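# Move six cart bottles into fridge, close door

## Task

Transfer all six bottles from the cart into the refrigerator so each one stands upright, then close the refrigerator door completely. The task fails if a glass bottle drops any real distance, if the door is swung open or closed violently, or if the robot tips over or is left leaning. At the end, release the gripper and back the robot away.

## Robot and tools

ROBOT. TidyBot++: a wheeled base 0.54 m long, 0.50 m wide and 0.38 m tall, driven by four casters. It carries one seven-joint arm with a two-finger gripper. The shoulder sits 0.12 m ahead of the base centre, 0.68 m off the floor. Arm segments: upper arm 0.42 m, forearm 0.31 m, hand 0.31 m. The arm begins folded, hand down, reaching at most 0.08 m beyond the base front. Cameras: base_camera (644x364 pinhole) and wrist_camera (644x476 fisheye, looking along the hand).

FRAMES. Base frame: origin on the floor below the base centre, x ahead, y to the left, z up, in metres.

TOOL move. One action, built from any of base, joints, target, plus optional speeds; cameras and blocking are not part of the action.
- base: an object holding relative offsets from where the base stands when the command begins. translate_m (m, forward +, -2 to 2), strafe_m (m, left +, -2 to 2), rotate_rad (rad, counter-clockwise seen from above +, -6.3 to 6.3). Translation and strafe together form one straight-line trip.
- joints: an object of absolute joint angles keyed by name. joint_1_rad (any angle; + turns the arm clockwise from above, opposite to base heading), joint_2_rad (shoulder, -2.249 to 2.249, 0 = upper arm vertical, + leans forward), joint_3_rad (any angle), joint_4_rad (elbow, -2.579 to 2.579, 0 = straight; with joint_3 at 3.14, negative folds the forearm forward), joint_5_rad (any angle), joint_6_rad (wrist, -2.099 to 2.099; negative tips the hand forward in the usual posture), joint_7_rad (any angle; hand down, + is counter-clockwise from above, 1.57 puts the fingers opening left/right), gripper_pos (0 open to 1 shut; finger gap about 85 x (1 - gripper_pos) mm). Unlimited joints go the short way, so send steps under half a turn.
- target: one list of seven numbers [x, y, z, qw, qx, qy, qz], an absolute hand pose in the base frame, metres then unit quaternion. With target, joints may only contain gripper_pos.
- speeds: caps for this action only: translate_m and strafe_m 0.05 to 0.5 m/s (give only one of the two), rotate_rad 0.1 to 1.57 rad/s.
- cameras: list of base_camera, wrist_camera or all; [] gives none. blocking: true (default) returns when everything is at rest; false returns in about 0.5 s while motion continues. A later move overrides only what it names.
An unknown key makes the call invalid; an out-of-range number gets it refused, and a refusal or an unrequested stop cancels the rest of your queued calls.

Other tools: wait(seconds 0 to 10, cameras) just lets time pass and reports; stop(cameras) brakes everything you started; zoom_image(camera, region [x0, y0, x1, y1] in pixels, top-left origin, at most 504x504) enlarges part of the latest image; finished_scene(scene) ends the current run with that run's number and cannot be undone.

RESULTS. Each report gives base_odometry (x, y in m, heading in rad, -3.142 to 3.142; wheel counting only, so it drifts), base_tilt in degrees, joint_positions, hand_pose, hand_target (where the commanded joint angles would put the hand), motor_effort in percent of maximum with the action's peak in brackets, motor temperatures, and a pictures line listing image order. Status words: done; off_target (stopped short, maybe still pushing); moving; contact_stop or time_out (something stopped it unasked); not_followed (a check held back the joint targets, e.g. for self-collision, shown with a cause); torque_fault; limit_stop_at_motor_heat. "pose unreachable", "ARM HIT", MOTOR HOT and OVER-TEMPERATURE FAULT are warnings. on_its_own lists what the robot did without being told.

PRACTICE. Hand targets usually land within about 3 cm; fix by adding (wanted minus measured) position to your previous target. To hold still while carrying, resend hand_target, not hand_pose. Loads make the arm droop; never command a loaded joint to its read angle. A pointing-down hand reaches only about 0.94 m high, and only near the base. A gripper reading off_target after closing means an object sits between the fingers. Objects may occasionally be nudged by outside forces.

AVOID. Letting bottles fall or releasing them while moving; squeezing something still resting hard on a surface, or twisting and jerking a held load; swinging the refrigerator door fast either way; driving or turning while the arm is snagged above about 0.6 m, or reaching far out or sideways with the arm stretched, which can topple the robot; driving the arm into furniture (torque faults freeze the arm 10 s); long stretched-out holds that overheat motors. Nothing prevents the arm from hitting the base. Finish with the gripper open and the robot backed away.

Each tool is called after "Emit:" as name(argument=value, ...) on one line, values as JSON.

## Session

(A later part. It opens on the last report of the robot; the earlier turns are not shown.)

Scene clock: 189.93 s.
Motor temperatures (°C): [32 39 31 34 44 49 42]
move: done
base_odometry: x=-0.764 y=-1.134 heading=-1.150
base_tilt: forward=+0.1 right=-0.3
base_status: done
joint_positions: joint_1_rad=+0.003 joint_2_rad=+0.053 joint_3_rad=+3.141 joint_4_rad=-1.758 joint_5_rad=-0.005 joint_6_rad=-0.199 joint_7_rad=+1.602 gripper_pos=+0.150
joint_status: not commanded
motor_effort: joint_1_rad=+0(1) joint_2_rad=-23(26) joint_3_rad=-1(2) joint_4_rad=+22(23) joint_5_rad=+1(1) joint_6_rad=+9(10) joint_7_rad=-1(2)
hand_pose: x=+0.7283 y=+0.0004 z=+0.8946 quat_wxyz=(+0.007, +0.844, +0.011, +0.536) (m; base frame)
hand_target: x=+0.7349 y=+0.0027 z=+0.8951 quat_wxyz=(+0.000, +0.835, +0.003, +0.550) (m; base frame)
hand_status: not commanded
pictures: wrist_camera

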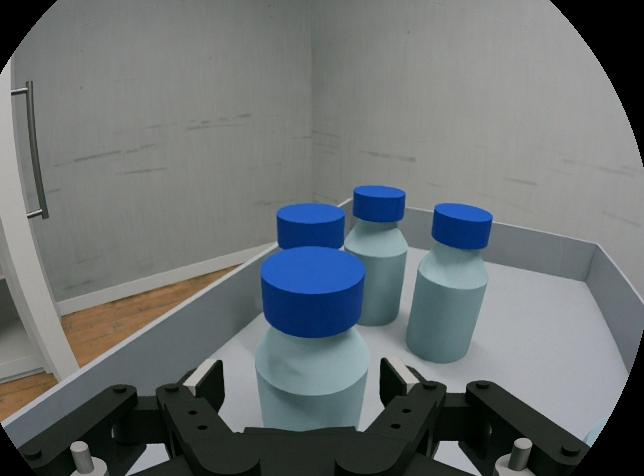

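Emit:
move(base={"translate_m": 0.054, "strafe_m": -0.005}, speeds={"translate_m": 0.12}, cameras=[])

Emit:
move(joints={"gripper_pos": 0.65}, cameras=["wrist_camera"])

Scene clock: 191.33 s.
Motor temperatures (°C): [32 39 31 34 44 49 42]
move: done
base_odometry: x=-0.746 y=-1.185 heading=-1.151
base_tilt: forward=+0.1 right=-0.3
base_status: done
joint_positions: joint_1_rad=+0.003 joint_2_rad=+0.054 joint_3_rad=+3.141 joint_4_rad=-1.758 joint_5_rad=-0.005 joint_6_rad=-0.199 joint_7_rad=+1.602 gripper_pos=+0.150
joint_status: not commanded
motor_effort: joint_1_rad=+0(2) joint_2_rad=-23(26) joint_3_rad=+0(2) joint_4_rad=+21(23) joint_5_rad=+0(1) joint_6_rad=+9(10) joint_7_rad=-1(2)
hand_pose: x=+0.7285 y=+0.0004 z=+0.8943 quat_wxyz=(+0.007, +0.844, +0.011, +0.536) (m; base frame)
hand_target: x=+0.7349 y=+0.0027 z=+0.8951 quat_wxyz=(+0.000, +0.835, +0.003, +0.550) (m; base frame)
hand_status: not commanded
pictures: none
No camera images: "cameras" was empty.

Scene clock: 192.17 s.
Motor temperatures (°C): [32 39 31 34 44 49 42]
move: off_target
base_odometry: x=-0.746 y=-1.185 heading=-1.151
base_tilt: forward=+0.1 right=-0.3
base_status: not commanded
joint_positions: joint_1_rad=+0.003 joint_2_rad=+0.053 joint_3_rad=+3.141 joint_4_rad=-1.759 joint_5_rad=-0.005 joint_6_rad=-0.192 joint_7_rad=+1.602 gripper_pos=+0.439
joint_status: gripper_pos off_target (ended at +0.439, target +0.650)
motor_effort: joint_1_rad=+0(1) joint_2_rad=-22(26) joint_3_rad=+0(2) joint_4_rad=+21(24) joint_5_rad=+1(1) joint_6_rad=+8(10) joint_7_rad=-1(1)
hand_pose: x=+0.7292 y=+0.0004 z=+0.8960 quat_wxyz=(+0.007, +0.843, +0.011, +0.539) (m; base frame)
hand_target: x=+0.7349 y=+0.0027 z=+0.8951 quat_wxyz=(+0.000, +0.835, +0.003, +0.550) (m; base frame)
hand_status: not commanded
pictures: wrist_camera

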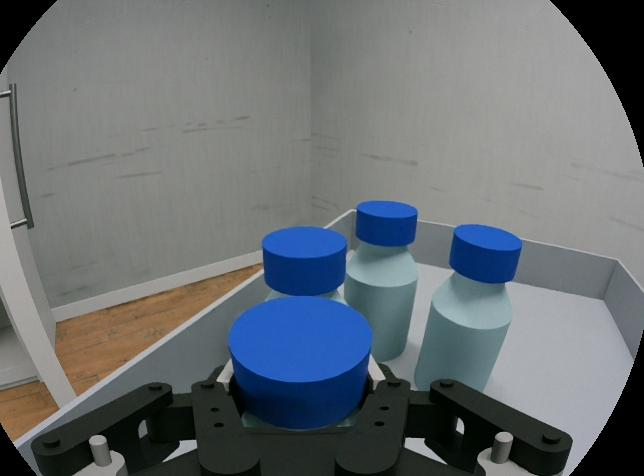

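Emit:
move(joints={"joint_2_rad": 0.048, "joint_4_rad": -1.12, "joint_6_rad": -0.80}, cameras=["wrist_camera"])

Emit:
move(base={"translate_m": -0.25}, cameras=[])

Emit:
move(base={"translate_m": 0.957, "strafe_m": 1.004, "rotate_rad": 0.641}, speeds={"rotate_rad": 0.9, "translate_m": 0.5}, cameras=["wrist_camera"])

Scene clock: 195.10 s.
Motor temperatures (°C): [32 39 31 34 43 49 42]
move: off_target
base_odometry: x=-0.746 y=-1.185 heading=-1.151
base_tilt: forward=+0.1 right=-0.3
base_status: not commanded
joint_positions: joint_1_rad=+0.003 joint_2_rad=+0.074 joint_3_rad=+3.141 joint_4_rad=-1.179 joint_5_rad=-0.005 joint_6_rad=-0.759 joint_7_rad=+1.602 gripper_pos=+0.439
joint_status: joint_4_rad off_target (ended at -1.179, target -1.120); the others done
motor_effort: joint_1_rad=+0(1) joint_2_rad=-28(33) joint_3_rad=-1(1) joint_4_rad=+26(30) joint_5_rad=+0(1) joint_6_rad=+13(15) joint_7_rad=-1(2)
hand_pose: x=+0.7302 y=+0.0011 z=+1.0670 quat_wxyz=(+0.007, +0.844, +0.012, +0.535) (m; base frame)
hand_target: x=+0.7154 y=+0.0045 z=+1.1049 quat_wxyz=(-0.001, +0.833, +0.006, +0.554) (m; base frame)
hand_status: not commanded
pictures: wrist_camera

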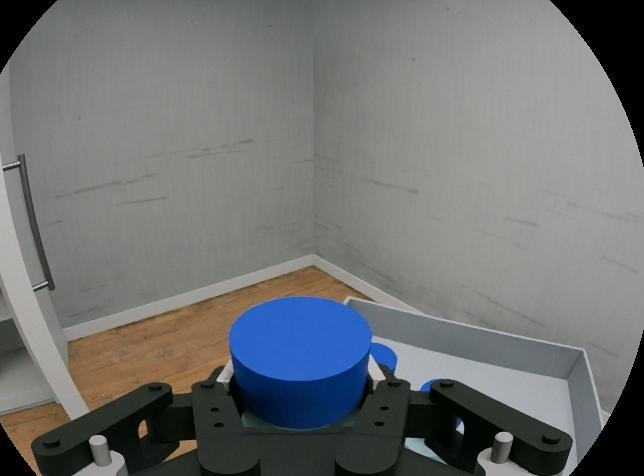

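Scene clock: 196.90 s.
Motor temperatures (°C): [32 39 31 34 43 49 42]
move: done
base_odometry: x=-0.849 y=-0.957 heading=-1.150
base_tilt: forward=+0.0 right=-0.3
base_status: done
joint_positions: joint_1_rad=+0.003 joint_2_rad=+0.062 joint_3_rad=+3.140 joint_4_rad=-1.174 joint_5_rad=-0.005 joint_6_rad=-0.767 joint_7_rad=+1.602 gripper_pos=+0.439
joint_status: not commanded
motor_effort: joint_1_rad=+0(2) joint_2_rad=-28(34) joint_3_rad=-1(3) joint_4_rad=+26(28) joint_5_rad=+0(1) joint_6_rad=+13(14) joint_7_rad=-1(2)
hand_pose: x=+0.7247 y=+0.0012 z=+1.0741 quat_wxyz=(+0.007, +0.842, +0.012, +0.539) (m; base frame)
hand_target: x=+0.7154 y=+0.0045 z=+1.1049 quat_wxyz=(-0.001, +0.833, +0.006, +0.554) (m; base frame)
hand_status: not commanded
pictures: none
No camera images: "cameras" was empty.

Scene clock: 201.13 s.
Motor temperatures (°C): [32 39 31 34 43 49 42]
move: done
base_odometry: x=+0.459 y=-1.421 heading=-0.508
base_tilt: forward=+0.1 right=-0.3
base_status: done
joint_positions: joint_1_rad=+0.002 joint_2_rad=+0.068 joint_3_rad=+3.138 joint_4_rad=-1.174 joint_5_rad=-0.005 joint_6_rad=-0.768 joint_7_rad=+1.602 gripper_pos=+0.439
joint_status: not commanded
motor_effort: joint_1_rad=+0(6) joint_2_rad=-28(32) joint_3_rad=-1(6) joint_4_rad=+26(29) joint_5_rad=+0(2) joint_6_rad=+13(14) joint_7_rad=-2(2)
hand_pose: x=+0.7269 y=+0.0032 z=+1.0706 quat_wxyz=(+0.006, +0.844, +0.013, +0.536) (m; base frame)
hand_target: x=+0.7154 y=+0.0045 z=+1.1049 quat_wxyz=(-0.001, +0.833, +0.006, +0.554) (m; base frame)
hand_status: not commanded
pictures: wrist_camera

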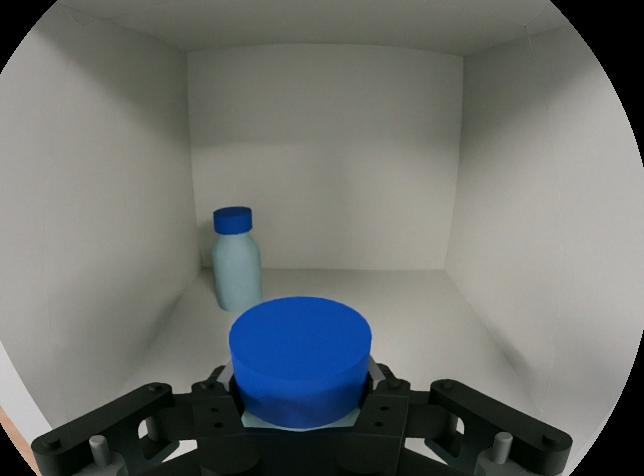

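Emit:
move(base={"translate_m": 0.325}, speeds={"translate_m": 0.25}, cameras=[])

Emit:
move(joints={"joint_2_rad": 0.03, "joint_4_rad": -1.31, "joint_6_rad": -0.54}, cameras=[])

Emit:
move(joints={"joint_4_rad": -1.34, "joint_6_rad": -0.52}, cameras=[])

Emit:
move(joints={"joint_4_rad": -1.36, "joint_6_rad": -0.51}, cameras=["wrist_camera"])

Scene clock: 203.80 s.
Motor temperatures (°C): [32 39 31 34 43 49 42]
move: done
base_odometry: x=+0.743 y=-1.579 heading=-0.508
base_tilt: forward=+0.1 right=-0.3
base_status: done
joint_positions: joint_1_rad=+0.002 joint_2_rad=+0.070 joint_3_rad=+3.138 joint_4_rad=-1.174 joint_5_rad=-0.005 joint_6_rad=-0.768 joint_7_rad=+1.602 gripper_pos=+0.439
joint_status: not commanded
motor_effort: joint_1_rad=+0(1) joint_2_rad=-28(32) joint_3_rad=+0(2) joint_4_rad=+27(28) joint_5_rad=+0(1) joint_6_rad=+13(14) joint_7_rad=-1(2)
hand_pose: x=+0.7275 y=+0.0032 z=+1.0696 quat_wxyz=(+0.006, +0.845, +0.013, +0.535) (m; base frame)
hand_target: x=+0.7154 y=+0.0045 z=+1.1049 quat_wxyz=(-0.001, +0.833, +0.006, +0.554) (m; base frame)
hand_status: not commanded
pictures: none
No camera images: "cameras" was empty.

Scene clock: 204.97 s.
Motor temperatures (°C): [32 39 31 34 43 49 42]
move: off_target
base_odometry: x=+0.743 y=-1.579 heading=-0.508
base_tilt: forward=+0.1 right=-0.3
base_status: not commanded
joint_positions: joint_1_rad=+0.002 joint_2_rad=+0.067 joint_3_rad=+3.138 joint_4_rad=-1.321 joint_5_rad=-0.005 joint_6_rad=-0.637 joint_7_rad=+1.602 gripper_pos=+0.439
joint_status: joint_6_rad off_target (ended at -0.637, target -0.540); the others done
motor_effort: joint_1_rad=+0(1) joint_2_rad=-29(31) joint_3_rad=-1(1) joint_4_rad=+26(29) joint_5_rad=+0(1) joint_6_rad=+13(14) joint_7_rad=-1(2)
hand_pose: x=+0.7358 y=+0.0031 z=+1.0225 quat_wxyz=(+0.006, +0.848, +0.013, +0.530) (m; base frame)
hand_target: x=+0.7342 y=+0.0039 z=+1.0796 quat_wxyz=(-0.001, +0.808, +0.005, +0.590) (m; base frame)
hand_status: not commanded
pictures: none
No camera images: "cameras" was empty.

Scene clock: 205.60 s.
Motor temperatures (°C): [32 39 31 34 43 49 42]
move: done
base_odometry: x=+0.743 y=-1.579 heading=-0.508
base_tilt: forward=+0.1 right=-0.3
base_status: not commanded
joint_positions: joint_1_rad=+0.002 joint_2_rad=+0.063 joint_3_rad=+3.138 joint_4_rad=-1.343 joint_5_rad=-0.005 joint_6_rad=-0.609 joint_7_rad=+1.602 gripper_pos=+0.439
joint_status: all done
motor_effort: joint_1_rad=+0(1) joint_2_rad=-29(29) joint_3_rad=-1(1) joint_4_rad=+27(28) joint_5_rad=+0(1) joint_6_rad=+13(14) joint_7_rad=-1(1)
hand_pose: x=+0.7368 y=+0.0031 z=+1.0196 quat_wxyz=(+0.006, +0.845, +0.013, +0.534) (m; base frame)
hand_target: x=+0.7352 y=+0.0039 z=+1.0674 quat_wxyz=(-0.001, +0.810, +0.005, +0.586) (m; base frame)
hand_status: not commanded
pictures: none
No camera images: "cameras" was empty.

Scene clock: 206.17 s.
Motor temperatures (°C): [32 39 31 34 43 49 42]
move: done
base_odometry: x=+0.743 y=-1.579 heading=-0.508
base_tilt: forward=+0.1 right=-0.3
base_status: not commanded
joint_positions: joint_1_rad=+0.002 joint_2_rad=+0.058 joint_3_rad=+3.138 joint_4_rad=-1.356 joint_5_rad=-0.005 joint_6_rad=-0.593 joint_7_rad=+1.602 gripper_pos=+0.439
joint_status: all done
motor_effort: joint_1_rad=+0(1) joint_2_rad=-27(29) joint_3_rad=+0(1) joint_4_rad=+26(27) joint_5_rad=+0(1) joint_6_rad=+11(14) joint_7_rad=-1(1)
hand_pose: x=+0.7361 y=+0.0031 z=+1.0192 quat_wxyz=(+0.006, +0.843, +0.013, +0.537) (m; base frame)
hand_target: x=+0.7354 y=+0.0038 z=+1.0583 quat_wxyz=(-0.001, +0.813, +0.005, +0.582) (m; base frame)
hand_status: not commanded
pictures: wrist_camera

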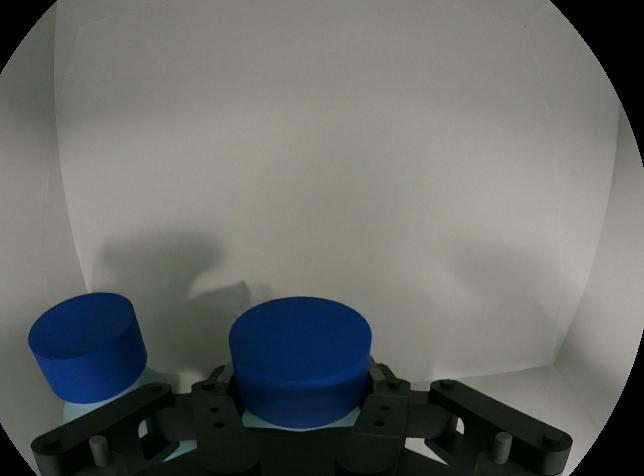

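Emit:
move(joints={"gripper_pos": 0.2}, cameras=[])

Emit:
move(base={"translate_m": -0.15}, speeds={"translate_m": 0.13}, cameras=["wrist_camera"])

Scene clock: 207.43 s.
Motor temperatures (°C): [32 39 31 34 43 49 42]
move: done
base_odometry: x=+0.743 y=-1.579 heading=-0.508
base_tilt: forward=+0.1 right=-0.3
base_status: not commanded
joint_positions: joint_1_rad=+0.002 joint_2_rad=+0.036 joint_3_rad=+3.138 joint_4_rad=-1.356 joint_5_rad=-0.005 joint_6_rad=-0.572 joint_7_rad=+1.602 gripper_pos=+0.200
joint_status: all done
motor_effort: joint_1_rad=+0(1) joint_2_rad=-22(27) joint_3_rad=-1(1) joint_4_rad=+22(26) joint_5_rad=+0(1) joint_6_rad=+9(13) joint_7_rad=-1(1)
hand_pose: x=+0.7310 y=+0.0031 z=+1.0385 quat_wxyz=(+0.006, +0.832, +0.013, +0.555) (m; base frame)
hand_target: x=+0.7354 y=+0.0038 z=+1.0583 quat_wxyz=(-0.001, +0.813, +0.005, +0.582) (m; base frame)
hand_status: not commanded
pictures: none
No camera images: "cameras" was empty.

Scene clock: 209.20 s.
Motor temperatures (°C): [32 39 31 34 43 49 42]
move: done
base_odometry: x=+0.612 y=-1.506 heading=-0.508
base_tilt: forward=+0.0 right=-0.3
base_status: done
joint_positions: joint_1_rad=+0.002 joint_2_rad=+0.026 joint_3_rad=+3.138 joint_4_rad=-1.356 joint_5_rad=-0.005 joint_6_rad=-0.572 joint_7_rad=+1.602 gripper_pos=+0.200
joint_status: not commanded
motor_effort: joint_1_rad=+0(2) joint_2_rad=-22(28) joint_3_rad=+0(2) joint_4_rad=+22(23) joint_5_rad=+0(1) joint_6_rad=+9(10) joint_7_rad=-1(2)
hand_pose: x=+0.7274 y=+0.0031 z=+1.0448 quat_wxyz=(+0.006, +0.829, +0.013, +0.559) (m; base frame)
hand_target: x=+0.7354 y=+0.0038 z=+1.0583 quat_wxyz=(-0.001, +0.813, +0.005, +0.582) (m; base frame)
hand_status: not commanded
pictures: wrist_camera

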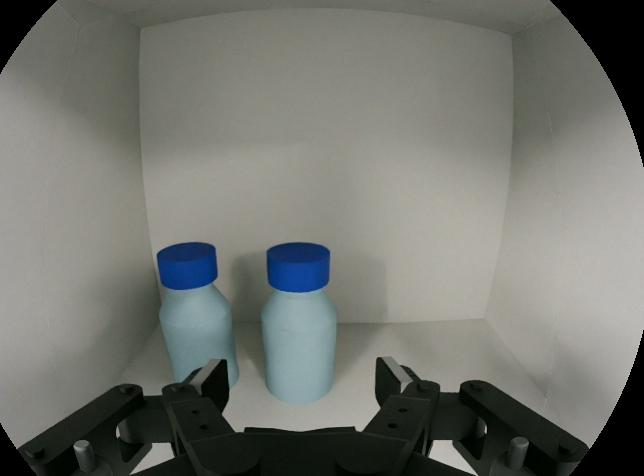

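Emit:
move(base={"translate_m": -0.65}, joints={"joint_2_rad": 0.064, "joint_4_rad": -1.777, "joint_6_rad": -0.135, "gripper_pos": 0.15}, cameras=[])

Emit:
move(base={"translate_m": -0.479, "strafe_m": -0.074, "rotate_rad": -1.063}, speeds={"rotate_rad": 0.9}, cameras=["wrist_camera"])

Scene clock: 212.87 s.
Motor temperatures (°C): [32 39 31 34 43 49 42]
move: done
base_odometry: x=+0.044 y=-1.189 heading=-0.508
base_tilt: forward=+0.0 right=-0.3
base_status: done
joint_positions: joint_1_rad=+0.002 joint_2_rad=+0.050 joint_3_rad=+3.138 joint_4_rad=-1.757 joint_5_rad=-0.005 joint_6_rad=-0.203 joint_7_rad=+1.602 gripper_pos=+0.150
joint_status: all done
motor_effort: joint_1_rad=+0(1) joint_2_rad=-23(27) joint_3_rad=-1(2) joint_4_rad=+22(24) joint_5_rad=+0(1) joint_6_rad=+9(11) joint_7_rad=-1(2)
hand_pose: x=+0.7274 y=+0.0026 z=+0.8962 quat_wxyz=(+0.006, +0.844, +0.012, +0.536) (m; base frame)
hand_target: x=+0.7349 y=+0.0027 z=+0.8951 quat_wxyz=(+0.000, +0.835, +0.003, +0.550) (m; base frame)
hand_status: not commanded
pictures: none
No camera images: "cameras" was empty.

Scene clock: 215.23 s.
Motor temperatures (°C): [32 39 31 34 43 49 42]
move: done
base_odometry: x=-0.411 y=-1.021 heading=-1.572
base_tilt: forward=+0.1 right=-0.3
base_status: done
joint_positions: joint_1_rad=+0.002 joint_2_rad=+0.053 joint_3_rad=+3.143 joint_4_rad=-1.757 joint_5_rad=-0.005 joint_6_rad=-0.200 joint_7_rad=+1.602 gripper_pos=+0.150
joint_status: not commanded
motor_effort: joint_1_rad=-1(4) joint_2_rad=-23(26) joint_3_rad=-1(4) joint_4_rad=+21(22) joint_5_rad=+0(1) joint_6_rad=+9(10) joint_7_rad=-1(2)
hand_pose: x=+0.7285 y=-0.0004 z=+0.8951 quat_wxyz=(+0.008, +0.844, +0.010, +0.536) (m; base frame)
hand_target: x=+0.7349 y=+0.0027 z=+0.8951 quat_wxyz=(+0.000, +0.835, +0.003, +0.550) (m; base frame)
hand_status: not commanded
pictures: wrist_camera

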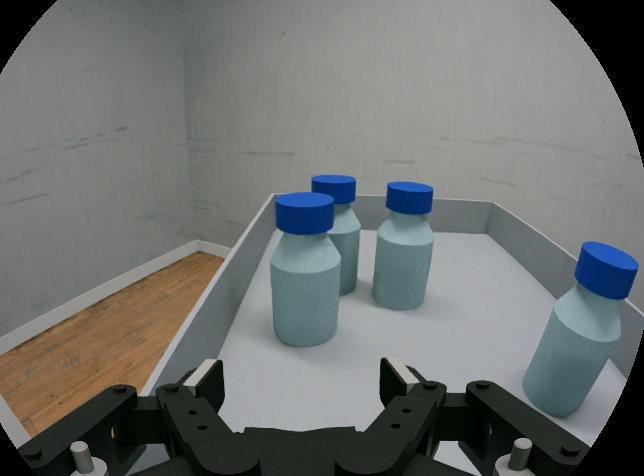

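Emit:
move(base={"translate_m": 0.191, "strafe_m": 0.002}, speeds={"translate_m": 0.17}, cameras=["wrist_camera"])

Scene clock: 217.23 s.
Motor temperatures (°C): [32 39 31 34 43 49 42]
move: done
base_odometry: x=-0.409 y=-1.212 heading=-1.572
base_tilt: forward=+0.1 right=-0.3
base_status: done
joint_positions: joint_1_rad=+0.002 joint_2_rad=+0.054 joint_3_rad=+3.143 joint_4_rad=-1.757 joint_5_rad=-0.005 joint_6_rad=-0.199 joint_7_rad=+1.602 gripper_pos=+0.150
joint_status: not commanded
motor_effort: joint_1_rad=+0(1) joint_2_rad=-23(26) joint_3_rad=+0(1) joint_4_rad=+21(23) joint_5_rad=+1(1) joint_6_rad=+9(10) joint_7_rad=-1(2)
hand_pose: x=+0.7287 y=-0.0004 z=+0.8946 quat_wxyz=(+0.008, +0.844, +0.010, +0.536) (m; base frame)
hand_target: x=+0.7349 y=+0.0027 z=+0.8951 quat_wxyz=(+0.000, +0.835, +0.003, +0.550) (m; base frame)
hand_status: not commanded
pictures: wrist_camera

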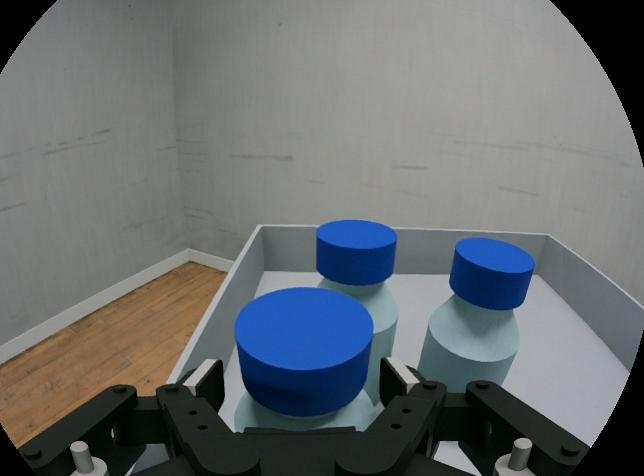

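Emit:
move(base={"translate_m": 0.011}, speeds={"translate_m": 0.1}, cameras=[])

Emit:
move(joints={"gripper_pos": 0.65}, cameras=["wrist_camera"])

Emit:
move(joints={"joint_2_rad": 0.048, "joint_4_rad": -1.12, "joint_6_rad": -0.80}, cameras=[])

Emit:
move(base={"translate_m": -0.35}, cameras=["wrist_camera"])

Scene clock: 218.23 s.
Motor temperatures (°C): [32 39 31 34 43 49 42]
move: done
base_odometry: x=-0.409 y=-1.223 heading=-1.573
base_tilt: forward=+0.1 right=-0.3
base_status: done
joint_positions: joint_1_rad=+0.002 joint_2_rad=+0.058 joint_3_rad=+3.143 joint_4_rad=-1.758 joint_5_rad=-0.005 joint_6_rad=-0.198 joint_7_rad=+1.602 gripper_pos=+0.150
joint_status: not commanded
motor_effort: joint_1_rad=-1(2) joint_2_rad=-23(27) joint_3_rad=-1(2) joint_4_rad=+22(23) joint_5_rad=+1(1) joint_6_rad=+9(10) joint_7_rad=-1(2)
hand_pose: x=+0.7295 y=-0.0004 z=+0.8925 quat_wxyz=(+0.008, +0.845, +0.010, +0.535) (m; base frame)
hand_target: x=+0.7349 y=+0.0027 z=+0.8951 quat_wxyz=(+0.000, +0.835, +0.003, +0.550) (m; base frame)
hand_status: not commanded
pictures: none
No camera images: "cameras" was empty.

Scene clock: 219.07 s.
Motor temperatures (°C): [32 39 31 34 43 49 42]
move: off_target
base_odometry: x=-0.409 y=-1.223 heading=-1.573
base_tilt: forward=+0.1 right=-0.3
base_status: not commanded
joint_positions: joint_1_rad=+0.002 joint_2_rad=+0.057 joint_3_rad=+3.143 joint_4_rad=-1.758 joint_5_rad=-0.005 joint_6_rad=-0.192 joint_7_rad=+1.602 gripper_pos=+0.434
joint_status: gripper_pos off_target (ended at +0.434, target +0.650)
motor_effort: joint_1_rad=+0(2) joint_2_rad=-23(25) joint_3_rad=-1(2) joint_4_rad=+21(23) joint_5_rad=+0(1) joint_6_rad=+9(10) joint_7_rad=-1(1)
hand_pose: x=+0.7301 y=-0.0004 z=+0.8940 quat_wxyz=(+0.008, +0.844, +0.010, +0.537) (m; base frame)
hand_target: x=+0.7349 y=+0.0027 z=+0.8951 quat_wxyz=(+0.000, +0.835, +0.003, +0.550) (m; base frame)
hand_status: not commanded
pictures: wrist_camera

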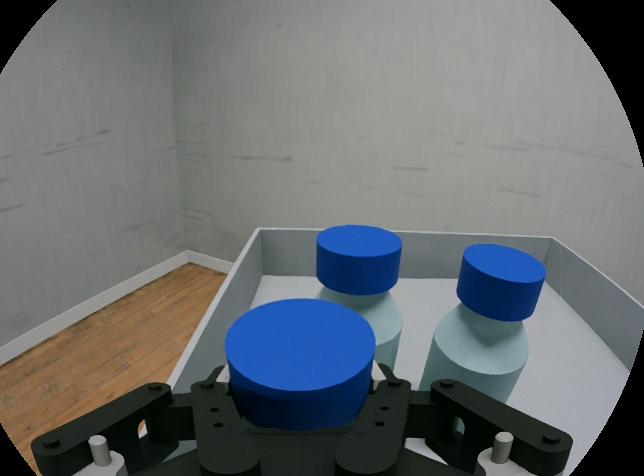

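Scene clock: 221.30 s.
Motor temperatures (°C): [32 39 31 34 43 49 42]
move: off_target
base_odometry: x=-0.409 y=-1.223 heading=-1.573
base_tilt: forward=+0.1 right=-0.3
base_status: not commanded
joint_positions: joint_1_rad=+0.002 joint_2_rad=+0.065 joint_3_rad=+3.143 joint_4_rad=-1.168 joint_5_rad=-0.005 joint_6_rad=-0.749 joint_7_rad=+1.602 gripper_pos=+0.434
joint_status: joint_4_rad off_target (ended at -1.168, target -1.120); the others done
motor_effort: joint_1_rad=-1(1) joint_2_rad=-26(30) joint_3_rad=-1(1) joint_4_rad=+24(27) joint_5_rad=+0(1) joint_6_rad=+11(13) joint_7_rad=-1(2)
hand_pose: x=+0.7282 y=+0.0003 z=+1.0819 quat_wxyz=(+0.007, +0.836, +0.011, +0.548) (m; base frame)
hand_target: x=+0.7154 y=+0.0045 z=+1.1049 quat_wxyz=(-0.001, +0.833, +0.006, +0.554) (m; base frame)
hand_status: not commanded
pictures: none
No camera images: "cameras" was empty.

Scene clock: 223.50 s.
Motor temperatures (°C): [32 39 31 34 43 49 42]
move: done
base_odometry: x=-0.408 y=-0.873 heading=-1.573
base_tilt: forward=+0.1 right=-0.3
base_status: done
joint_positions: joint_1_rad=+0.002 joint_2_rad=+0.053 joint_3_rad=+3.142 joint_4_rad=-1.164 joint_5_rad=-0.005 joint_6_rad=-0.756 joint_7_rad=+1.602 gripper_pos=+0.435
joint_status: not commanded
motor_effort: joint_1_rad=+0(3) joint_2_rad=-26(31) joint_3_rad=-1(3) joint_4_rad=+25(26) joint_5_rad=+0(1) joint_6_rad=+12(12) joint_7_rad=-1(2)
hand_pose: x=+0.7226 y=+0.0006 z=+1.0893 quat_wxyz=(+0.007, +0.834, +0.011, +0.552) (m; base frame)
hand_target: x=+0.7154 y=+0.0045 z=+1.1049 quat_wxyz=(-0.001, +0.833, +0.006, +0.554) (m; base frame)
hand_status: not commanded
pictures: wrist_camera

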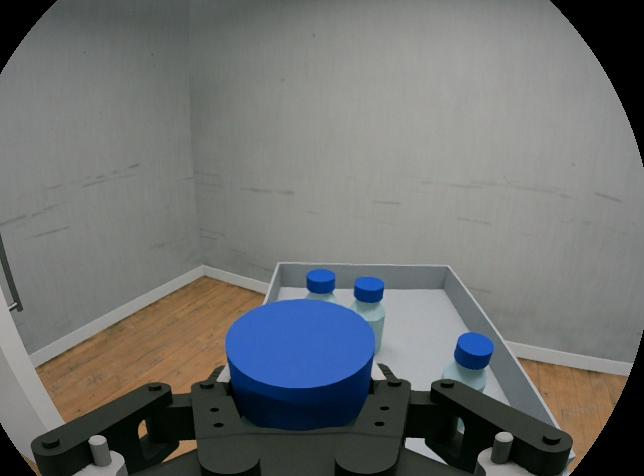

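Emit:
move(base={"translate_m": 0.55, "strafe_m": 0.876, "rotate_rad": 0.933}, speeds={"rotate_rad": 0.9, "translate_m": 0.5}, cameras=["wrist_camera"])

Scene clock: 227.73 s.
Motor temperatures (°C): [31 39 31 34 43 49 42]
move: done
base_odometry: x=+0.467 y=-1.425 heading=-0.639
base_tilt: forward=+0.1 right=-0.3
base_status: done
joint_positions: joint_1_rad=+0.004 joint_2_rad=+0.060 joint_3_rad=+3.138 joint_4_rad=-1.163 joint_5_rad=-0.005 joint_6_rad=-0.756 joint_7_rad=+1.602 gripper_pos=+0.435
joint_status: not commanded
motor_effort: joint_1_rad=+0(6) joint_2_rad=-26(30) joint_3_rad=-1(6) joint_4_rad=+24(25) joint_5_rad=+0(2) joint_6_rad=+11(12) joint_7_rad=-1(2)
hand_pose: x=+0.7254 y=+0.0019 z=+1.0851 quat_wxyz=(+0.006, +0.836, +0.012, +0.549) (m; base frame)
hand_target: x=+0.7154 y=+0.0045 z=+1.1049 quat_wxyz=(-0.001, +0.833, +0.006, +0.554) (m; base frame)
hand_status: not commanded
pictures: wrist_camera

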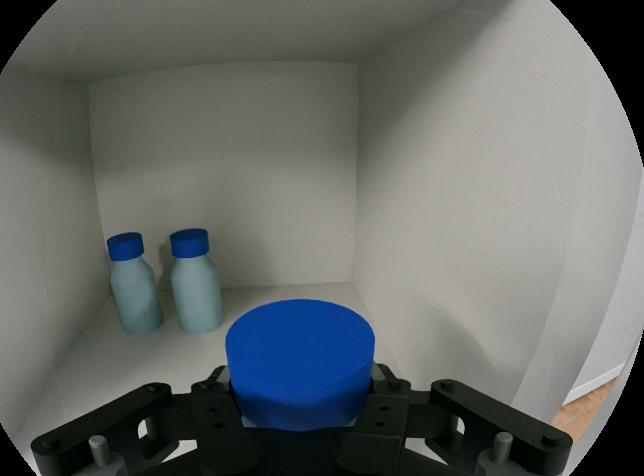

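Emit:
move(base={"translate_m": 0.327, "strafe_m": 0.022}, speeds={"translate_m": 0.25}, cameras=[])

Emit:
move(joints={"joint_2_rad": 0.03, "joint_4_rad": -1.31, "joint_6_rad": -0.54}, cameras=[])

Emit:
move(joints={"joint_4_rad": -1.34, "joint_6_rad": -0.52}, cameras=[])

Emit:
move(joints={"joint_4_rad": -1.365, "joint_6_rad": -0.507}, cameras=["base_camera","wrist_camera"])

Scene clock: 231.07 s.
Motor temperatures (°C): [31 39 31 34 43 49 42]
move: done
base_odometry: x=+0.742 y=-1.602 heading=-0.638
base_tilt: forward=+0.1 right=-0.3
base_status: done
joint_positions: joint_1_rad=+0.004 joint_2_rad=+0.060 joint_3_rad=+3.138 joint_4_rad=-1.163 joint_5_rad=-0.005 joint_6_rad=-0.757 joint_7_rad=+1.602 gripper_pos=+0.435
joint_status: not commanded
motor_effort: joint_1_rad=+0(1) joint_2_rad=-26(30) joint_3_rad=+0(1) joint_4_rad=+25(26) joint_5_rad=+0(1) joint_6_rad=+11(13) joint_7_rad=-1(2)
hand_pose: x=+0.7254 y=+0.0019 z=+1.0850 quat_wxyz=(+0.006, +0.836, +0.012, +0.549) (m; base frame)
hand_target: x=+0.7154 y=+0.0045 z=+1.1049 quat_wxyz=(-0.001, +0.833, +0.006, +0.554) (m; base frame)
hand_status: not commanded
pictures: none
No camera images: "cameras" was empty.

Scene clock: 232.23 s.
Motor temperatures (°C): [31 39 31 34 43 49 42]
move: done
base_odometry: x=+0.742 y=-1.602 heading=-0.638
base_tilt: forward=+0.1 right=-0.3
base_status: not commanded
joint_positions: joint_1_rad=+0.004 joint_2_rad=+0.057 joint_3_rad=+3.138 joint_4_rad=-1.310 joint_5_rad=-0.005 joint_6_rad=-0.627 joint_7_rad=+1.602 gripper_pos=+0.435
joint_status: all done
motor_effort: joint_1_rad=+0(1) joint_2_rad=-27(28) joint_3_rad=+0(1) joint_4_rad=+26(26) joint_5_rad=+0(1) joint_6_rad=+12(13) joint_7_rad=-1(2)
hand_pose: x=+0.7347 y=+0.0017 z=+1.0380 quat_wxyz=(+0.006, +0.840, +0.012, +0.543) (m; base frame)
hand_target: x=+0.7342 y=+0.0039 z=+1.0796 quat_wxyz=(-0.001, +0.808, +0.005, +0.590) (m; base frame)
hand_status: not commanded
pictures: none
No camera images: "cameras" was empty.

Scene clock: 232.90 s.
Motor temperatures (°C): [31 39 31 34 43 49 42]
move: done
base_odometry: x=+0.742 y=-1.602 heading=-0.638
base_tilt: forward=+0.1 right=-0.3
base_status: not commanded
joint_positions: joint_1_rad=+0.004 joint_2_rad=+0.055 joint_3_rad=+3.138 joint_4_rad=-1.338 joint_5_rad=-0.005 joint_6_rad=-0.603 joint_7_rad=+1.602 gripper_pos=+0.435
joint_status: all done
motor_effort: joint_1_rad=+0(1) joint_2_rad=-26(28) joint_3_rad=-1(1) joint_4_rad=+25(27) joint_5_rad=-1(1) joint_6_rad=+12(12) joint_7_rad=+0(2)
hand_pose: x=+0.7352 y=+0.0017 z=+1.0290 quat_wxyz=(+0.006, +0.840, +0.012, +0.542) (m; base frame)
hand_target: x=+0.7352 y=+0.0039 z=+1.0674 quat_wxyz=(-0.001, +0.810, +0.005, +0.586) (m; base frame)
hand_status: not commanded
pictures: none
No camera images: "cameras" was empty.

Scene clock: 233.53 s.
Motor temperatures (°C): [31 39 31 34 43 49 42]
move: done
base_odometry: x=+0.742 y=-1.602 heading=-0.638
base_tilt: forward=+0.1 right=-0.3
base_status: not commanded
joint_positions: joint_1_rad=+0.004 joint_2_rad=+0.055 joint_3_rad=+3.138 joint_4_rad=-1.363 joint_5_rad=-0.005 joint_6_rad=-0.589 joint_7_rad=+1.602 gripper_pos=+0.435
joint_status: all done
motor_effort: joint_1_rad=+0(1) joint_2_rad=-26(28) joint_3_rad=-1(1) joint_4_rad=+24(26) joint_5_rad=+0(1) joint_6_rad=+12(13) joint_7_rad=-1(1)
hand_pose: x=+0.7348 y=+0.0017 z=+1.0185 quat_wxyz=(+0.006, +0.843, +0.012, +0.538) (m; base frame)
hand_target: x=+0.7355 y=+0.0038 z=+1.0561 quat_wxyz=(-0.001, +0.814, +0.005, +0.581) (m; base frame)
hand_status: not commanded
pictures: base_camera, wrist_camera

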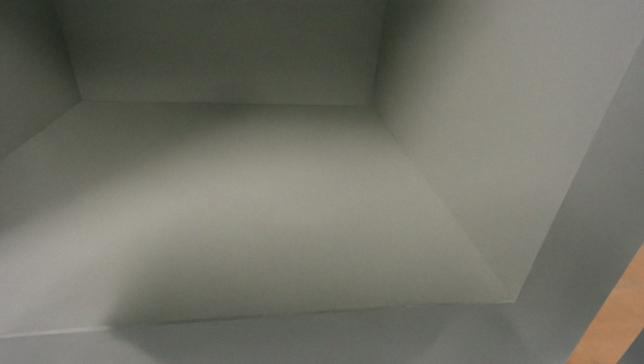

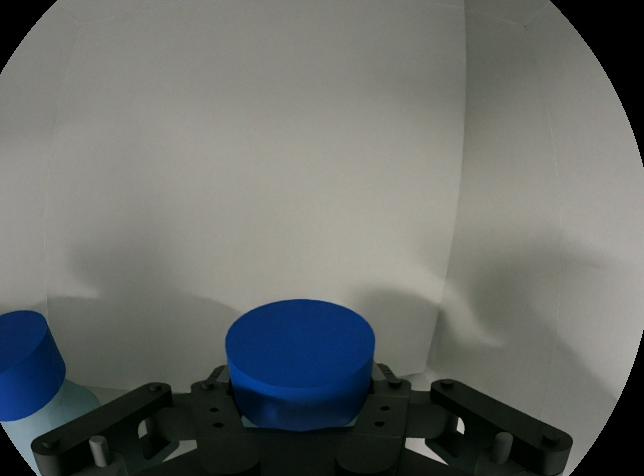

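Emit:
move(joints={"joint_4_rad": -1.38, "joint_6_rad": -0.499}, cameras=[])

Emit:
move(joints={"gripper_pos": 0.2}, cameras=[])

Emit:
move(base={"translate_m": -0.15}, speeds={"translate_m": 0.13}, cameras=["wrist_camera"])

Scene clock: 234.30 s.
Motor temperatures (°C): [31 39 31 34 43 49 42]
move: done
base_odometry: x=+0.742 y=-1.602 heading=-0.638
base_tilt: forward=+0.1 right=-0.3
base_status: not commanded
joint_positions: joint_1_rad=+0.004 joint_2_rad=+0.053 joint_3_rad=+3.138 joint_4_rad=-1.373 joint_5_rad=-0.005 joint_6_rad=-0.578 joint_7_rad=+1.602 gripper_pos=+0.435
joint_status: all done
motor_effort: joint_1_rad=+0(1) joint_2_rad=-26(27) joint_3_rad=-1(1) joint_4_rad=+25(26) joint_5_rad=+0(1) joint_6_rad=+12(12) joint_7_rad=-1(2)
hand_pose: x=+0.7351 y=+0.0017 z=+1.0164 quat_wxyz=(+0.006, +0.843, +0.012, +0.538) (m; base frame)
hand_target: x=+0.7356 y=+0.0038 z=+1.0494 quat_wxyz=(-0.001, +0.816, +0.005, +0.578) (m; base frame)
hand_status: not commanded
pictures: none
No camera images: "cameras" was empty.

Scene clock: 235.20 s.
Motor temperatures (°C): [31 39 31 34 43 49 42]
move: done
base_odometry: x=+0.742 y=-1.602 heading=-0.638
base_tilt: forward=+0.1 right=-0.3
base_status: not commanded
joint_positions: joint_1_rad=+0.004 joint_2_rad=+0.037 joint_3_rad=+3.138 joint_4_rad=-1.373 joint_5_rad=-0.005 joint_6_rad=-0.561 joint_7_rad=+1.602 gripper_pos=+0.200
joint_status: all done
motor_effort: joint_1_rad=+0(1) joint_2_rad=-22(27) joint_3_rad=-1(1) joint_4_rad=+21(25) joint_5_rad=+0(1) joint_6_rad=+9(12) joint_7_rad=-1(1)
hand_pose: x=+0.7315 y=+0.0017 z=+1.0310 quat_wxyz=(+0.007, +0.834, +0.012, +0.552) (m; base frame)
hand_target: x=+0.7356 y=+0.0038 z=+1.0494 quat_wxyz=(-0.001, +0.816, +0.005, +0.578) (m; base frame)
hand_status: not commanded
pictures: none
No camera images: "cameras" was empty.

Scene clock: 237.00 s.
Motor temperatures (°C): [31 39 31 34 43 49 42]
move: done
base_odometry: x=+0.622 y=-1.512 heading=-0.638
base_tilt: forward=+0.1 right=-0.3
base_status: done
joint_positions: joint_1_rad=+0.004 joint_2_rad=+0.026 joint_3_rad=+3.138 joint_4_rad=-1.373 joint_5_rad=-0.005 joint_6_rad=-0.561 joint_7_rad=+1.602 gripper_pos=+0.200
joint_status: not commanded
motor_effort: joint_1_rad=+0(2) joint_2_rad=-22(28) joint_3_rad=-1(2) joint_4_rad=+22(23) joint_5_rad=+0(1) joint_6_rad=+9(10) joint_7_rad=-1(2)
hand_pose: x=+0.7276 y=+0.0017 z=+1.0380 quat_wxyz=(+0.007, +0.830, +0.012, +0.557) (m; base frame)
hand_target: x=+0.7356 y=+0.0038 z=+1.0494 quat_wxyz=(-0.001, +0.816, +0.005, +0.578) (m; base frame)
hand_status: not commanded
pictures: wrist_camera

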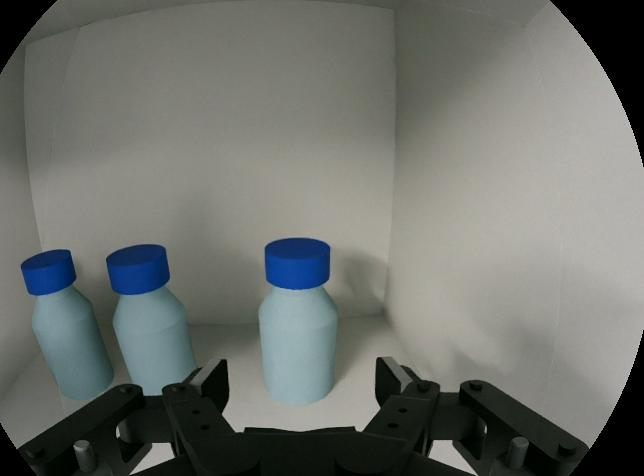

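Emit:
move(base={"translate_m": -0.62}, joints={"joint_2_rad": 0.064, "joint_4_rad": -1.777, "joint_6_rad": -0.135, "gripper_pos": 0.15}, cameras=[])

Emit:
move(base={"translate_m": -0.74, "strafe_m": -0.273, "rotate_rad": -0.933}, speeds={"rotate_rad": 1.0}, cameras=["wrist_camera"])

Scene clock: 241.57 s.
Motor temperatures (°C): [31 39 31 34 43 49 42]
move: done
base_odometry: x=+0.124 y=-1.143 heading=-0.638
base_tilt: forward=+0.1 right=-0.3
base_status: done
joint_positions: joint_1_rad=+0.004 joint_2_rad=+0.048 joint_3_rad=+3.138 joint_4_rad=-1.758 joint_5_rad=-0.005 joint_6_rad=-0.203 joint_7_rad=+1.602 gripper_pos=+0.150
joint_status: all done
motor_effort: joint_1_rad=+0(1) joint_2_rad=-23(27) joint_3_rad=-1(2) joint_4_rad=+21(24) joint_5_rad=+1(1) joint_6_rad=+9(10) joint_7_rad=-1(2)
hand_pose: x=+0.7266 y=+0.0012 z=+0.8963 quat_wxyz=(+0.007, +0.844, +0.011, +0.536) (m; base frame)
hand_target: x=+0.7349 y=+0.0027 z=+0.8951 quat_wxyz=(+0.000, +0.835, +0.003, +0.550) (m; base frame)
hand_status: not commanded
pictures: none
No camera images: "cameras" was empty.

Scene clock: 244.57 s.
Motor temperatures (°C): [31 39 31 34 43 49 42]
move: done
base_odometry: x=-0.633 y=-0.921 heading=-1.572
base_tilt: forward=+0.1 right=-0.3
base_status: done
joint_positions: joint_1_rad=+0.002 joint_2_rad=+0.051 joint_3_rad=+3.141 joint_4_rad=-1.758 joint_5_rad=-0.005 joint_6_rad=-0.200 joint_7_rad=+1.602 gripper_pos=+0.150
joint_status: not commanded
motor_effort: joint_1_rad=+0(3) joint_2_rad=-23(26) joint_3_rad=+0(3) joint_4_rad=+21(23) joint_5_rad=+1(1) joint_6_rad=+9(10) joint_7_rad=-1(2)
hand_pose: x=+0.7278 y=+0.0010 z=+0.8952 quat_wxyz=(+0.007, +0.844, +0.011, +0.536) (m; base frame)
hand_target: x=+0.7349 y=+0.0027 z=+0.8951 quat_wxyz=(+0.000, +0.835, +0.003, +0.550) (m; base frame)
hand_status: not commanded
pictures: wrist_camera

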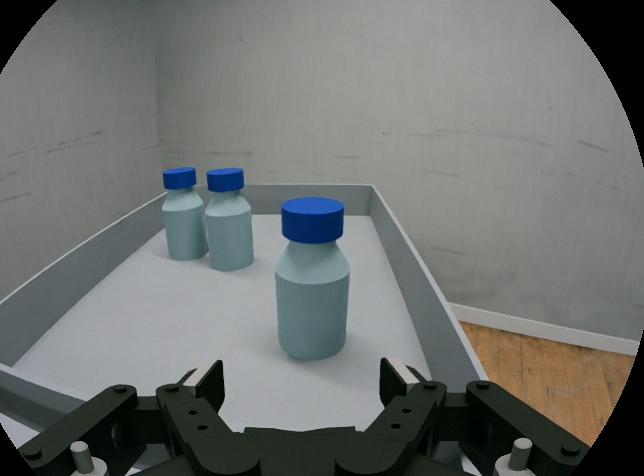

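Emit:
move(base={"translate_m": 0.163, "strafe_m": -0.003}, speeds={"translate_m": 0.17}, cameras=["wrist_camera"])

Scene clock: 246.40 s.
Motor temperatures (°C): [31 39 31 34 43 49 42]
move: done
base_odometry: x=-0.637 y=-1.084 heading=-1.572
base_tilt: forward=+0.1 right=-0.3
base_status: done
joint_positions: joint_1_rad=+0.002 joint_2_rad=+0.053 joint_3_rad=+3.141 joint_4_rad=-1.759 joint_5_rad=-0.005 joint_6_rad=-0.199 joint_7_rad=+1.602 gripper_pos=+0.150
joint_status: not commanded
motor_effort: joint_1_rad=+0(2) joint_2_rad=-23(26) joint_3_rad=-1(2) joint_4_rad=+21(23) joint_5_rad=+0(1) joint_6_rad=+9(10) joint_7_rad=-2(2)
hand_pose: x=+0.7281 y=+0.0010 z=+0.8946 quat_wxyz=(+0.007, +0.844, +0.011, +0.536) (m; base frame)
hand_target: x=+0.7349 y=+0.0027 z=+0.8951 quat_wxyz=(+0.000, +0.835, +0.003, +0.550) (m; base frame)
hand_status: not commanded
pictures: wrist_camera

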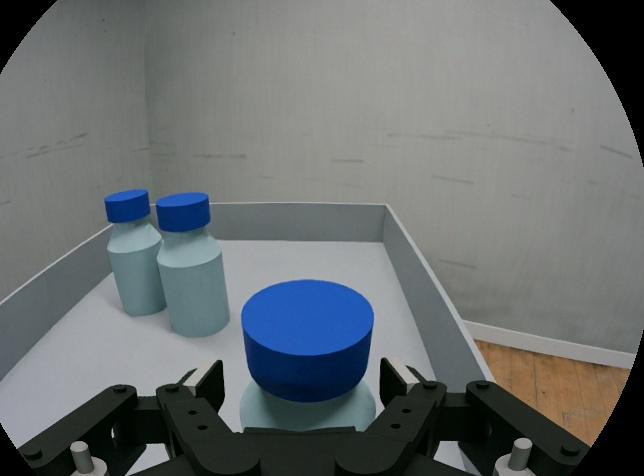

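Emit:
move(base={"translate_m": 0.017, "strafe_m": -0.002}, speeds={"translate_m": 0.1}, cameras=[])

Emit:
move(joints={"gripper_pos": 0.65}, cameras=["wrist_camera"])

Emit:
move(joints={"joint_2_rad": 0.048, "joint_4_rad": -1.12, "joint_6_rad": -0.80}, cameras=[])

Emit:
move(base={"translate_m": -0.22}, cameras=["wrist_camera"])

Scene clock: 247.83 s.
Motor temperatures (°C): [31 39 31 34 43 49 42]
move: done
base_odometry: x=-0.639 y=-1.101 heading=-1.572
base_tilt: forward=+0.1 right=-0.3
base_status: done
joint_positions: joint_1_rad=+0.002 joint_2_rad=+0.058 joint_3_rad=+3.141 joint_4_rad=-1.759 joint_5_rad=-0.005 joint_6_rad=-0.198 joint_7_rad=+1.602 gripper_pos=+0.150
joint_status: not commanded
motor_effort: joint_1_rad=-1(2) joint_2_rad=-23(27) joint_3_rad=-1(2) joint_4_rad=+22(22) joint_5_rad=+0(1) joint_6_rad=+9(10) joint_7_rad=-1(2)
hand_pose: x=+0.7294 y=+0.0010 z=+0.8914 quat_wxyz=(+0.007, +0.845, +0.011, +0.534) (m; base frame)
hand_target: x=+0.7349 y=+0.0027 z=+0.8951 quat_wxyz=(+0.000, +0.835, +0.003, +0.550) (m; base frame)
hand_status: not commanded
pictures: none
No camera images: "cameras" was empty.

Scene clock: 248.67 s.
Motor temperatures (°C): [31 39 31 34 43 49 42]
move: off_target
base_odometry: x=-0.639 y=-1.101 heading=-1.572
base_tilt: forward=+0.1 right=-0.3
base_status: not commanded
joint_positions: joint_1_rad=+0.002 joint_2_rad=+0.057 joint_3_rad=+3.141 joint_4_rad=-1.760 joint_5_rad=-0.005 joint_6_rad=-0.189 joint_7_rad=+1.602 gripper_pos=+0.435
joint_status: gripper_pos off_target (ended at +0.435, target +0.650)
motor_effort: joint_1_rad=-1(2) joint_2_rad=-23(25) joint_3_rad=-1(2) joint_4_rad=+21(23) joint_5_rad=+0(1) joint_6_rad=+8(11) joint_7_rad=-1(1)
hand_pose: x=+0.7301 y=+0.0009 z=+0.8942 quat_wxyz=(+0.007, +0.843, +0.011, +0.538) (m; base frame)
hand_target: x=+0.7349 y=+0.0027 z=+0.8951 quat_wxyz=(+0.000, +0.835, +0.003, +0.550) (m; base frame)
hand_status: not commanded
pictures: wrist_camera

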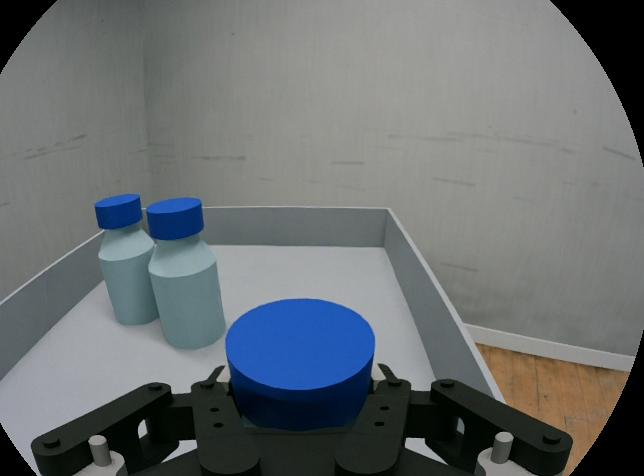

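Scene clock: 250.90 s.
Motor temperatures (°C): [31 39 31 34 43 49 42]
move: off_target
base_odometry: x=-0.639 y=-1.101 heading=-1.572
base_tilt: forward=+0.1 right=-0.3
base_status: not commanded
joint_positions: joint_1_rad=+0.002 joint_2_rad=+0.068 joint_3_rad=+3.141 joint_4_rad=-1.172 joint_5_rad=-0.005 joint_6_rad=-0.752 joint_7_rad=+1.602 gripper_pos=+0.435
joint_status: joint_4_rad off_target (ended at -1.172, target -1.120); the others done
motor_effort: joint_1_rad=+0(1) joint_2_rad=-27(31) joint_3_rad=+0(1) joint_4_rad=+25(29) joint_5_rad=+0(1) joint_6_rad=+12(14) joint_7_rad=-1(2)
hand_pose: x=+0.7290 y=+0.0017 z=+1.0765 quat_wxyz=(+0.007, +0.839, +0.012, +0.544) (m; base frame)
hand_target: x=+0.7154 y=+0.0045 z=+1.1049 quat_wxyz=(-0.001, +0.833, +0.006, +0.554) (m; base frame)
hand_status: not commanded
pictures: none
No camera images: "cameras" was empty.

Scene clock: 252.67 s.
Motor temperatures (°C): [31 39 31 34 43 49 42]
move: done
base_odometry: x=-0.638 y=-0.881 heading=-1.572
base_tilt: forward=+0.1 right=-0.3
base_status: done
joint_positions: joint_1_rad=+0.002 joint_2_rad=+0.057 joint_3_rad=+3.141 joint_4_rad=-1.168 joint_5_rad=-0.005 joint_6_rad=-0.760 joint_7_rad=+1.602 gripper_pos=+0.435
joint_status: not commanded
motor_effort: joint_1_rad=-1(2) joint_2_rad=-27(32) joint_3_rad=-1(2) joint_4_rad=+25(26) joint_5_rad=+0(1) joint_6_rad=+12(13) joint_7_rad=-1(2)
hand_pose: x=+0.7236 y=+0.0019 z=+1.0834 quat_wxyz=(+0.006, +0.837, +0.012, +0.547) (m; base frame)
hand_target: x=+0.7154 y=+0.0045 z=+1.1049 quat_wxyz=(-0.001, +0.833, +0.006, +0.554) (m; base frame)
hand_status: not commanded
pictures: wrist_camera

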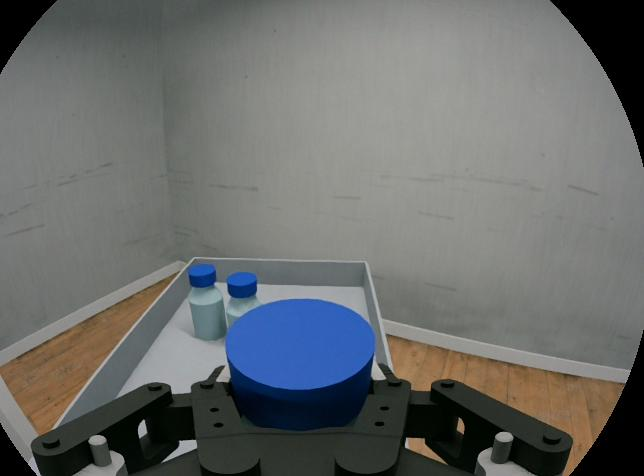

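Emit:
move(base={"translate_m": 0.397, "strafe_m": 1.016, "rotate_rad": 1.062}, speeds={"rotate_rad": 0.9, "translate_m": 0.5}, cameras=["wrist_camera"])

Scene clock: 256.60 s.
Motor temperatures (°C): [31 39 31 34 43 49 42]
move: done
base_odometry: x=+0.377 y=-1.279 heading=-0.509
base_tilt: forward=+0.1 right=-0.3
base_status: done
joint_positions: joint_1_rad=+0.004 joint_2_rad=+0.062 joint_3_rad=+3.138 joint_4_rad=-1.168 joint_5_rad=-0.005 joint_6_rad=-0.760 joint_7_rad=+1.602 gripper_pos=+0.435
joint_status: not commanded
motor_effort: joint_1_rad=+0(6) joint_2_rad=-27(30) joint_3_rad=-1(6) joint_4_rad=+25(26) joint_5_rad=+0(2) joint_6_rad=+12(13) joint_7_rad=-1(2)
hand_pose: x=+0.7257 y=+0.0018 z=+1.0802 quat_wxyz=(+0.006, +0.839, +0.012, +0.545) (m; base frame)
hand_target: x=+0.7154 y=+0.0045 z=+1.1049 quat_wxyz=(-0.001, +0.833, +0.006, +0.554) (m; base frame)
hand_status: not commanded
pictures: wrist_camera

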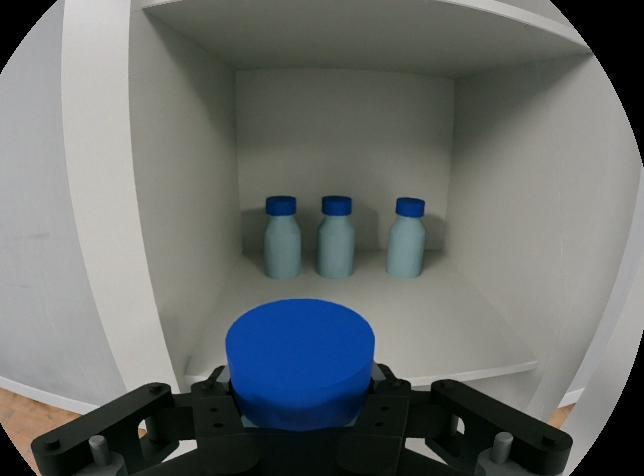

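Emit:
move(base={"translate_m": 0.325, "strafe_m": 0.035}, speeds={"translate_m": 0.25}, cameras=[])

Emit:
move(joints={"joint_2_rad": 0.03, "joint_4_rad": -1.31, "joint_6_rad": -0.54}, cameras=[])

Emit:
move(joints={"joint_4_rad": -1.345, "joint_6_rad": -0.518}, cameras=[])

Emit:
move(joints={"joint_4_rad": -1.37, "joint_6_rad": -0.504}, cameras=["wrist_camera"])

Scene clock: 259.63 s.
Motor temperatures (°C): [31 39 31 34 43 49 42]
move: done
base_odometry: x=+0.678 y=-1.407 heading=-0.509
base_tilt: forward=+0.1 right=-0.3
base_status: done
joint_positions: joint_1_rad=+0.004 joint_2_rad=+0.063 joint_3_rad=+3.138 joint_4_rad=-1.168 joint_5_rad=-0.005 joint_6_rad=-0.760 joint_7_rad=+1.602 gripper_pos=+0.435
joint_status: not commanded
motor_effort: joint_1_rad=-1(1) joint_2_rad=-27(30) joint_3_rad=-1(1) joint_4_rad=+25(26) joint_5_rad=+0(1) joint_6_rad=+12(13) joint_7_rad=-1(2)
hand_pose: x=+0.7260 y=+0.0018 z=+1.0796 quat_wxyz=(+0.006, +0.839, +0.012, +0.544) (m; base frame)
hand_target: x=+0.7154 y=+0.0045 z=+1.1049 quat_wxyz=(-0.001, +0.833, +0.006, +0.554) (m; base frame)
hand_status: not commanded
pictures: none
No camera images: "cameras" was empty.

Scene clock: 260.80 s.
Motor temperatures (°C): [31 39 31 34 43 49 42]
move: done
base_odometry: x=+0.678 y=-1.407 heading=-0.509
base_tilt: forward=+0.1 right=-0.3
base_status: not commanded
joint_positions: joint_1_rad=+0.004 joint_2_rad=+0.060 joint_3_rad=+3.138 joint_4_rad=-1.314 joint_5_rad=-0.005 joint_6_rad=-0.630 joint_7_rad=+1.602 gripper_pos=+0.435
joint_status: all done
motor_effort: joint_1_rad=-1(1) joint_2_rad=-28(30) joint_3_rad=-1(1) joint_4_rad=+25(27) joint_5_rad=+0(1) joint_6_rad=+12(13) joint_7_rad=-1(2)
hand_pose: x=+0.7350 y=+0.0017 z=+1.0324 quat_wxyz=(+0.006, +0.843, +0.012, +0.538) (m; base frame)
hand_target: x=+0.7341 y=+0.0039 z=+1.0796 quat_wxyz=(-0.001, +0.808, +0.005, +0.590) (m; base frame)
hand_status: not commanded
pictures: none
No camera images: "cameras" was empty.

Scene clock: 261.50 s.
Motor temperatures (°C): [31 39 31 34 43 49 42]
move: done
base_odometry: x=+0.678 y=-1.407 heading=-0.509
base_tilt: forward=+0.1 right=-0.3
base_status: not commanded
joint_positions: joint_1_rad=+0.004 joint_2_rad=+0.058 joint_3_rad=+3.138 joint_4_rad=-1.348 joint_5_rad=-0.005 joint_6_rad=-0.604 joint_7_rad=+1.602 gripper_pos=+0.435
joint_status: all done
motor_effort: joint_1_rad=+0(1) joint_2_rad=-28(29) joint_3_rad=-1(1) joint_4_rad=+25(27) joint_5_rad=+0(1) joint_6_rad=+12(13) joint_7_rad=-1(1)
hand_pose: x=+0.7354 y=+0.0017 z=+1.0211 quat_wxyz=(+0.006, +0.844, +0.012, +0.536) (m; base frame)
hand_target: x=+0.7352 y=+0.0039 z=+1.0650 quat_wxyz=(-0.001, +0.811, +0.005, +0.585) (m; base frame)
hand_status: not commanded
pictures: none
No camera images: "cameras" was empty.

Scene clock: 262.10 s.
Motor temperatures (°C): [31 39 31 34 43 49 42]
move: done
base_odometry: x=+0.678 y=-1.407 heading=-0.509
base_tilt: forward=+0.0 right=-0.3
base_status: not commanded
joint_positions: joint_1_rad=+0.004 joint_2_rad=+0.055 joint_3_rad=+3.138 joint_4_rad=-1.364 joint_5_rad=-0.005 joint_6_rad=-0.585 joint_7_rad=+1.602 gripper_pos=+0.435
joint_status: all done
motor_effort: joint_1_rad=+0(1) joint_2_rad=-26(28) joint_3_rad=-1(1) joint_4_rad=+25(27) joint_5_rad=+0(1) joint_6_rad=+11(12) joint_7_rad=-2(2)
hand_pose: x=+0.7353 y=+0.0016 z=+1.0190 quat_wxyz=(+0.006, +0.842, +0.012, +0.539) (m; base frame)
hand_target: x=+0.7356 y=+0.0038 z=+1.0540 quat_wxyz=(-0.001, +0.815, +0.005, +0.580) (m; base frame)
hand_status: not commanded
pictures: wrist_camera

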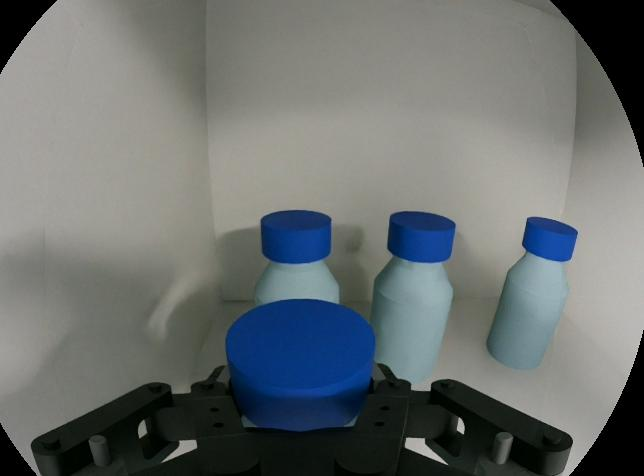

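Emit:
move(joints={"gripper_pos": 0.2}, cameras=[])

Emit:
move(base={"translate_m": -0.12}, speeds={"translate_m": 0.13}, cameras=["wrist_camera"])

Scene clock: 263.23 s.
Motor temperatures (°C): [31 39 31 34 43 49 42]
move: done
base_odometry: x=+0.678 y=-1.407 heading=-0.509
base_tilt: forward=+0.1 right=-0.3
base_status: not commanded
joint_positions: joint_1_rad=+0.004 joint_2_rad=+0.038 joint_3_rad=+3.138 joint_4_rad=-1.364 joint_5_rad=-0.005 joint_6_rad=-0.567 joint_7_rad=+1.602 gripper_pos=+0.200
joint_status: all done
motor_effort: joint_1_rad=+0(1) joint_2_rad=-23(27) joint_3_rad=-1(1) joint_4_rad=+22(26) joint_5_rad=+1(1) joint_6_rad=+9(12) joint_7_rad=-1(1)
hand_pose: x=+0.7317 y=+0.0016 z=+1.0346 quat_wxyz=(+0.007, +0.833, +0.012, +0.553) (m; base frame)
hand_target: x=+0.7356 y=+0.0038 z=+1.0540 quat_wxyz=(-0.001, +0.815, +0.005, +0.580) (m; base frame)
hand_status: not commanded
pictures: none
No camera images: "cameras" was empty.

Scene clock: 264.77 s.
Motor temperatures (°C): [31 39 31 34 43 49 42]
move: done
base_odometry: x=+0.573 y=-1.348 heading=-0.509
base_tilt: forward=+0.1 right=-0.3
base_status: done
joint_positions: joint_1_rad=+0.004 joint_2_rad=+0.027 joint_3_rad=+3.138 joint_4_rad=-1.364 joint_5_rad=-0.005 joint_6_rad=-0.566 joint_7_rad=+1.602 gripper_pos=+0.200
joint_status: not commanded
motor_effort: joint_1_rad=+0(2) joint_2_rad=-22(28) joint_3_rad=-1(2) joint_4_rad=+22(23) joint_5_rad=+0(1) joint_6_rad=+9(10) joint_7_rad=-1(1)
hand_pose: x=+0.7278 y=+0.0017 z=+1.0412 quat_wxyz=(+0.007, +0.830, +0.012, +0.558) (m; base frame)
hand_target: x=+0.7356 y=+0.0038 z=+1.0540 quat_wxyz=(-0.001, +0.815, +0.005, +0.580) (m; base frame)
hand_status: not commanded
pictures: wrist_camera

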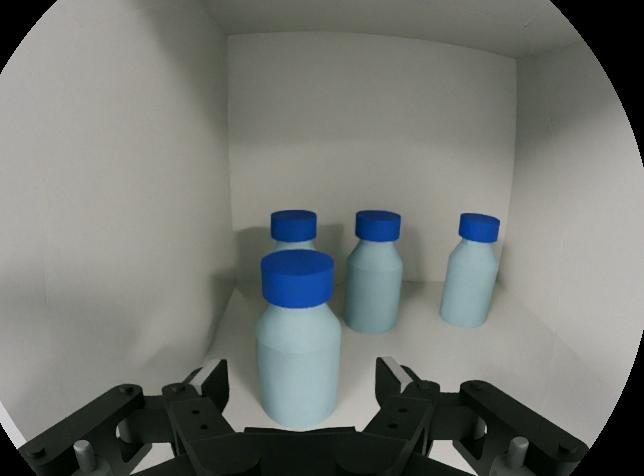

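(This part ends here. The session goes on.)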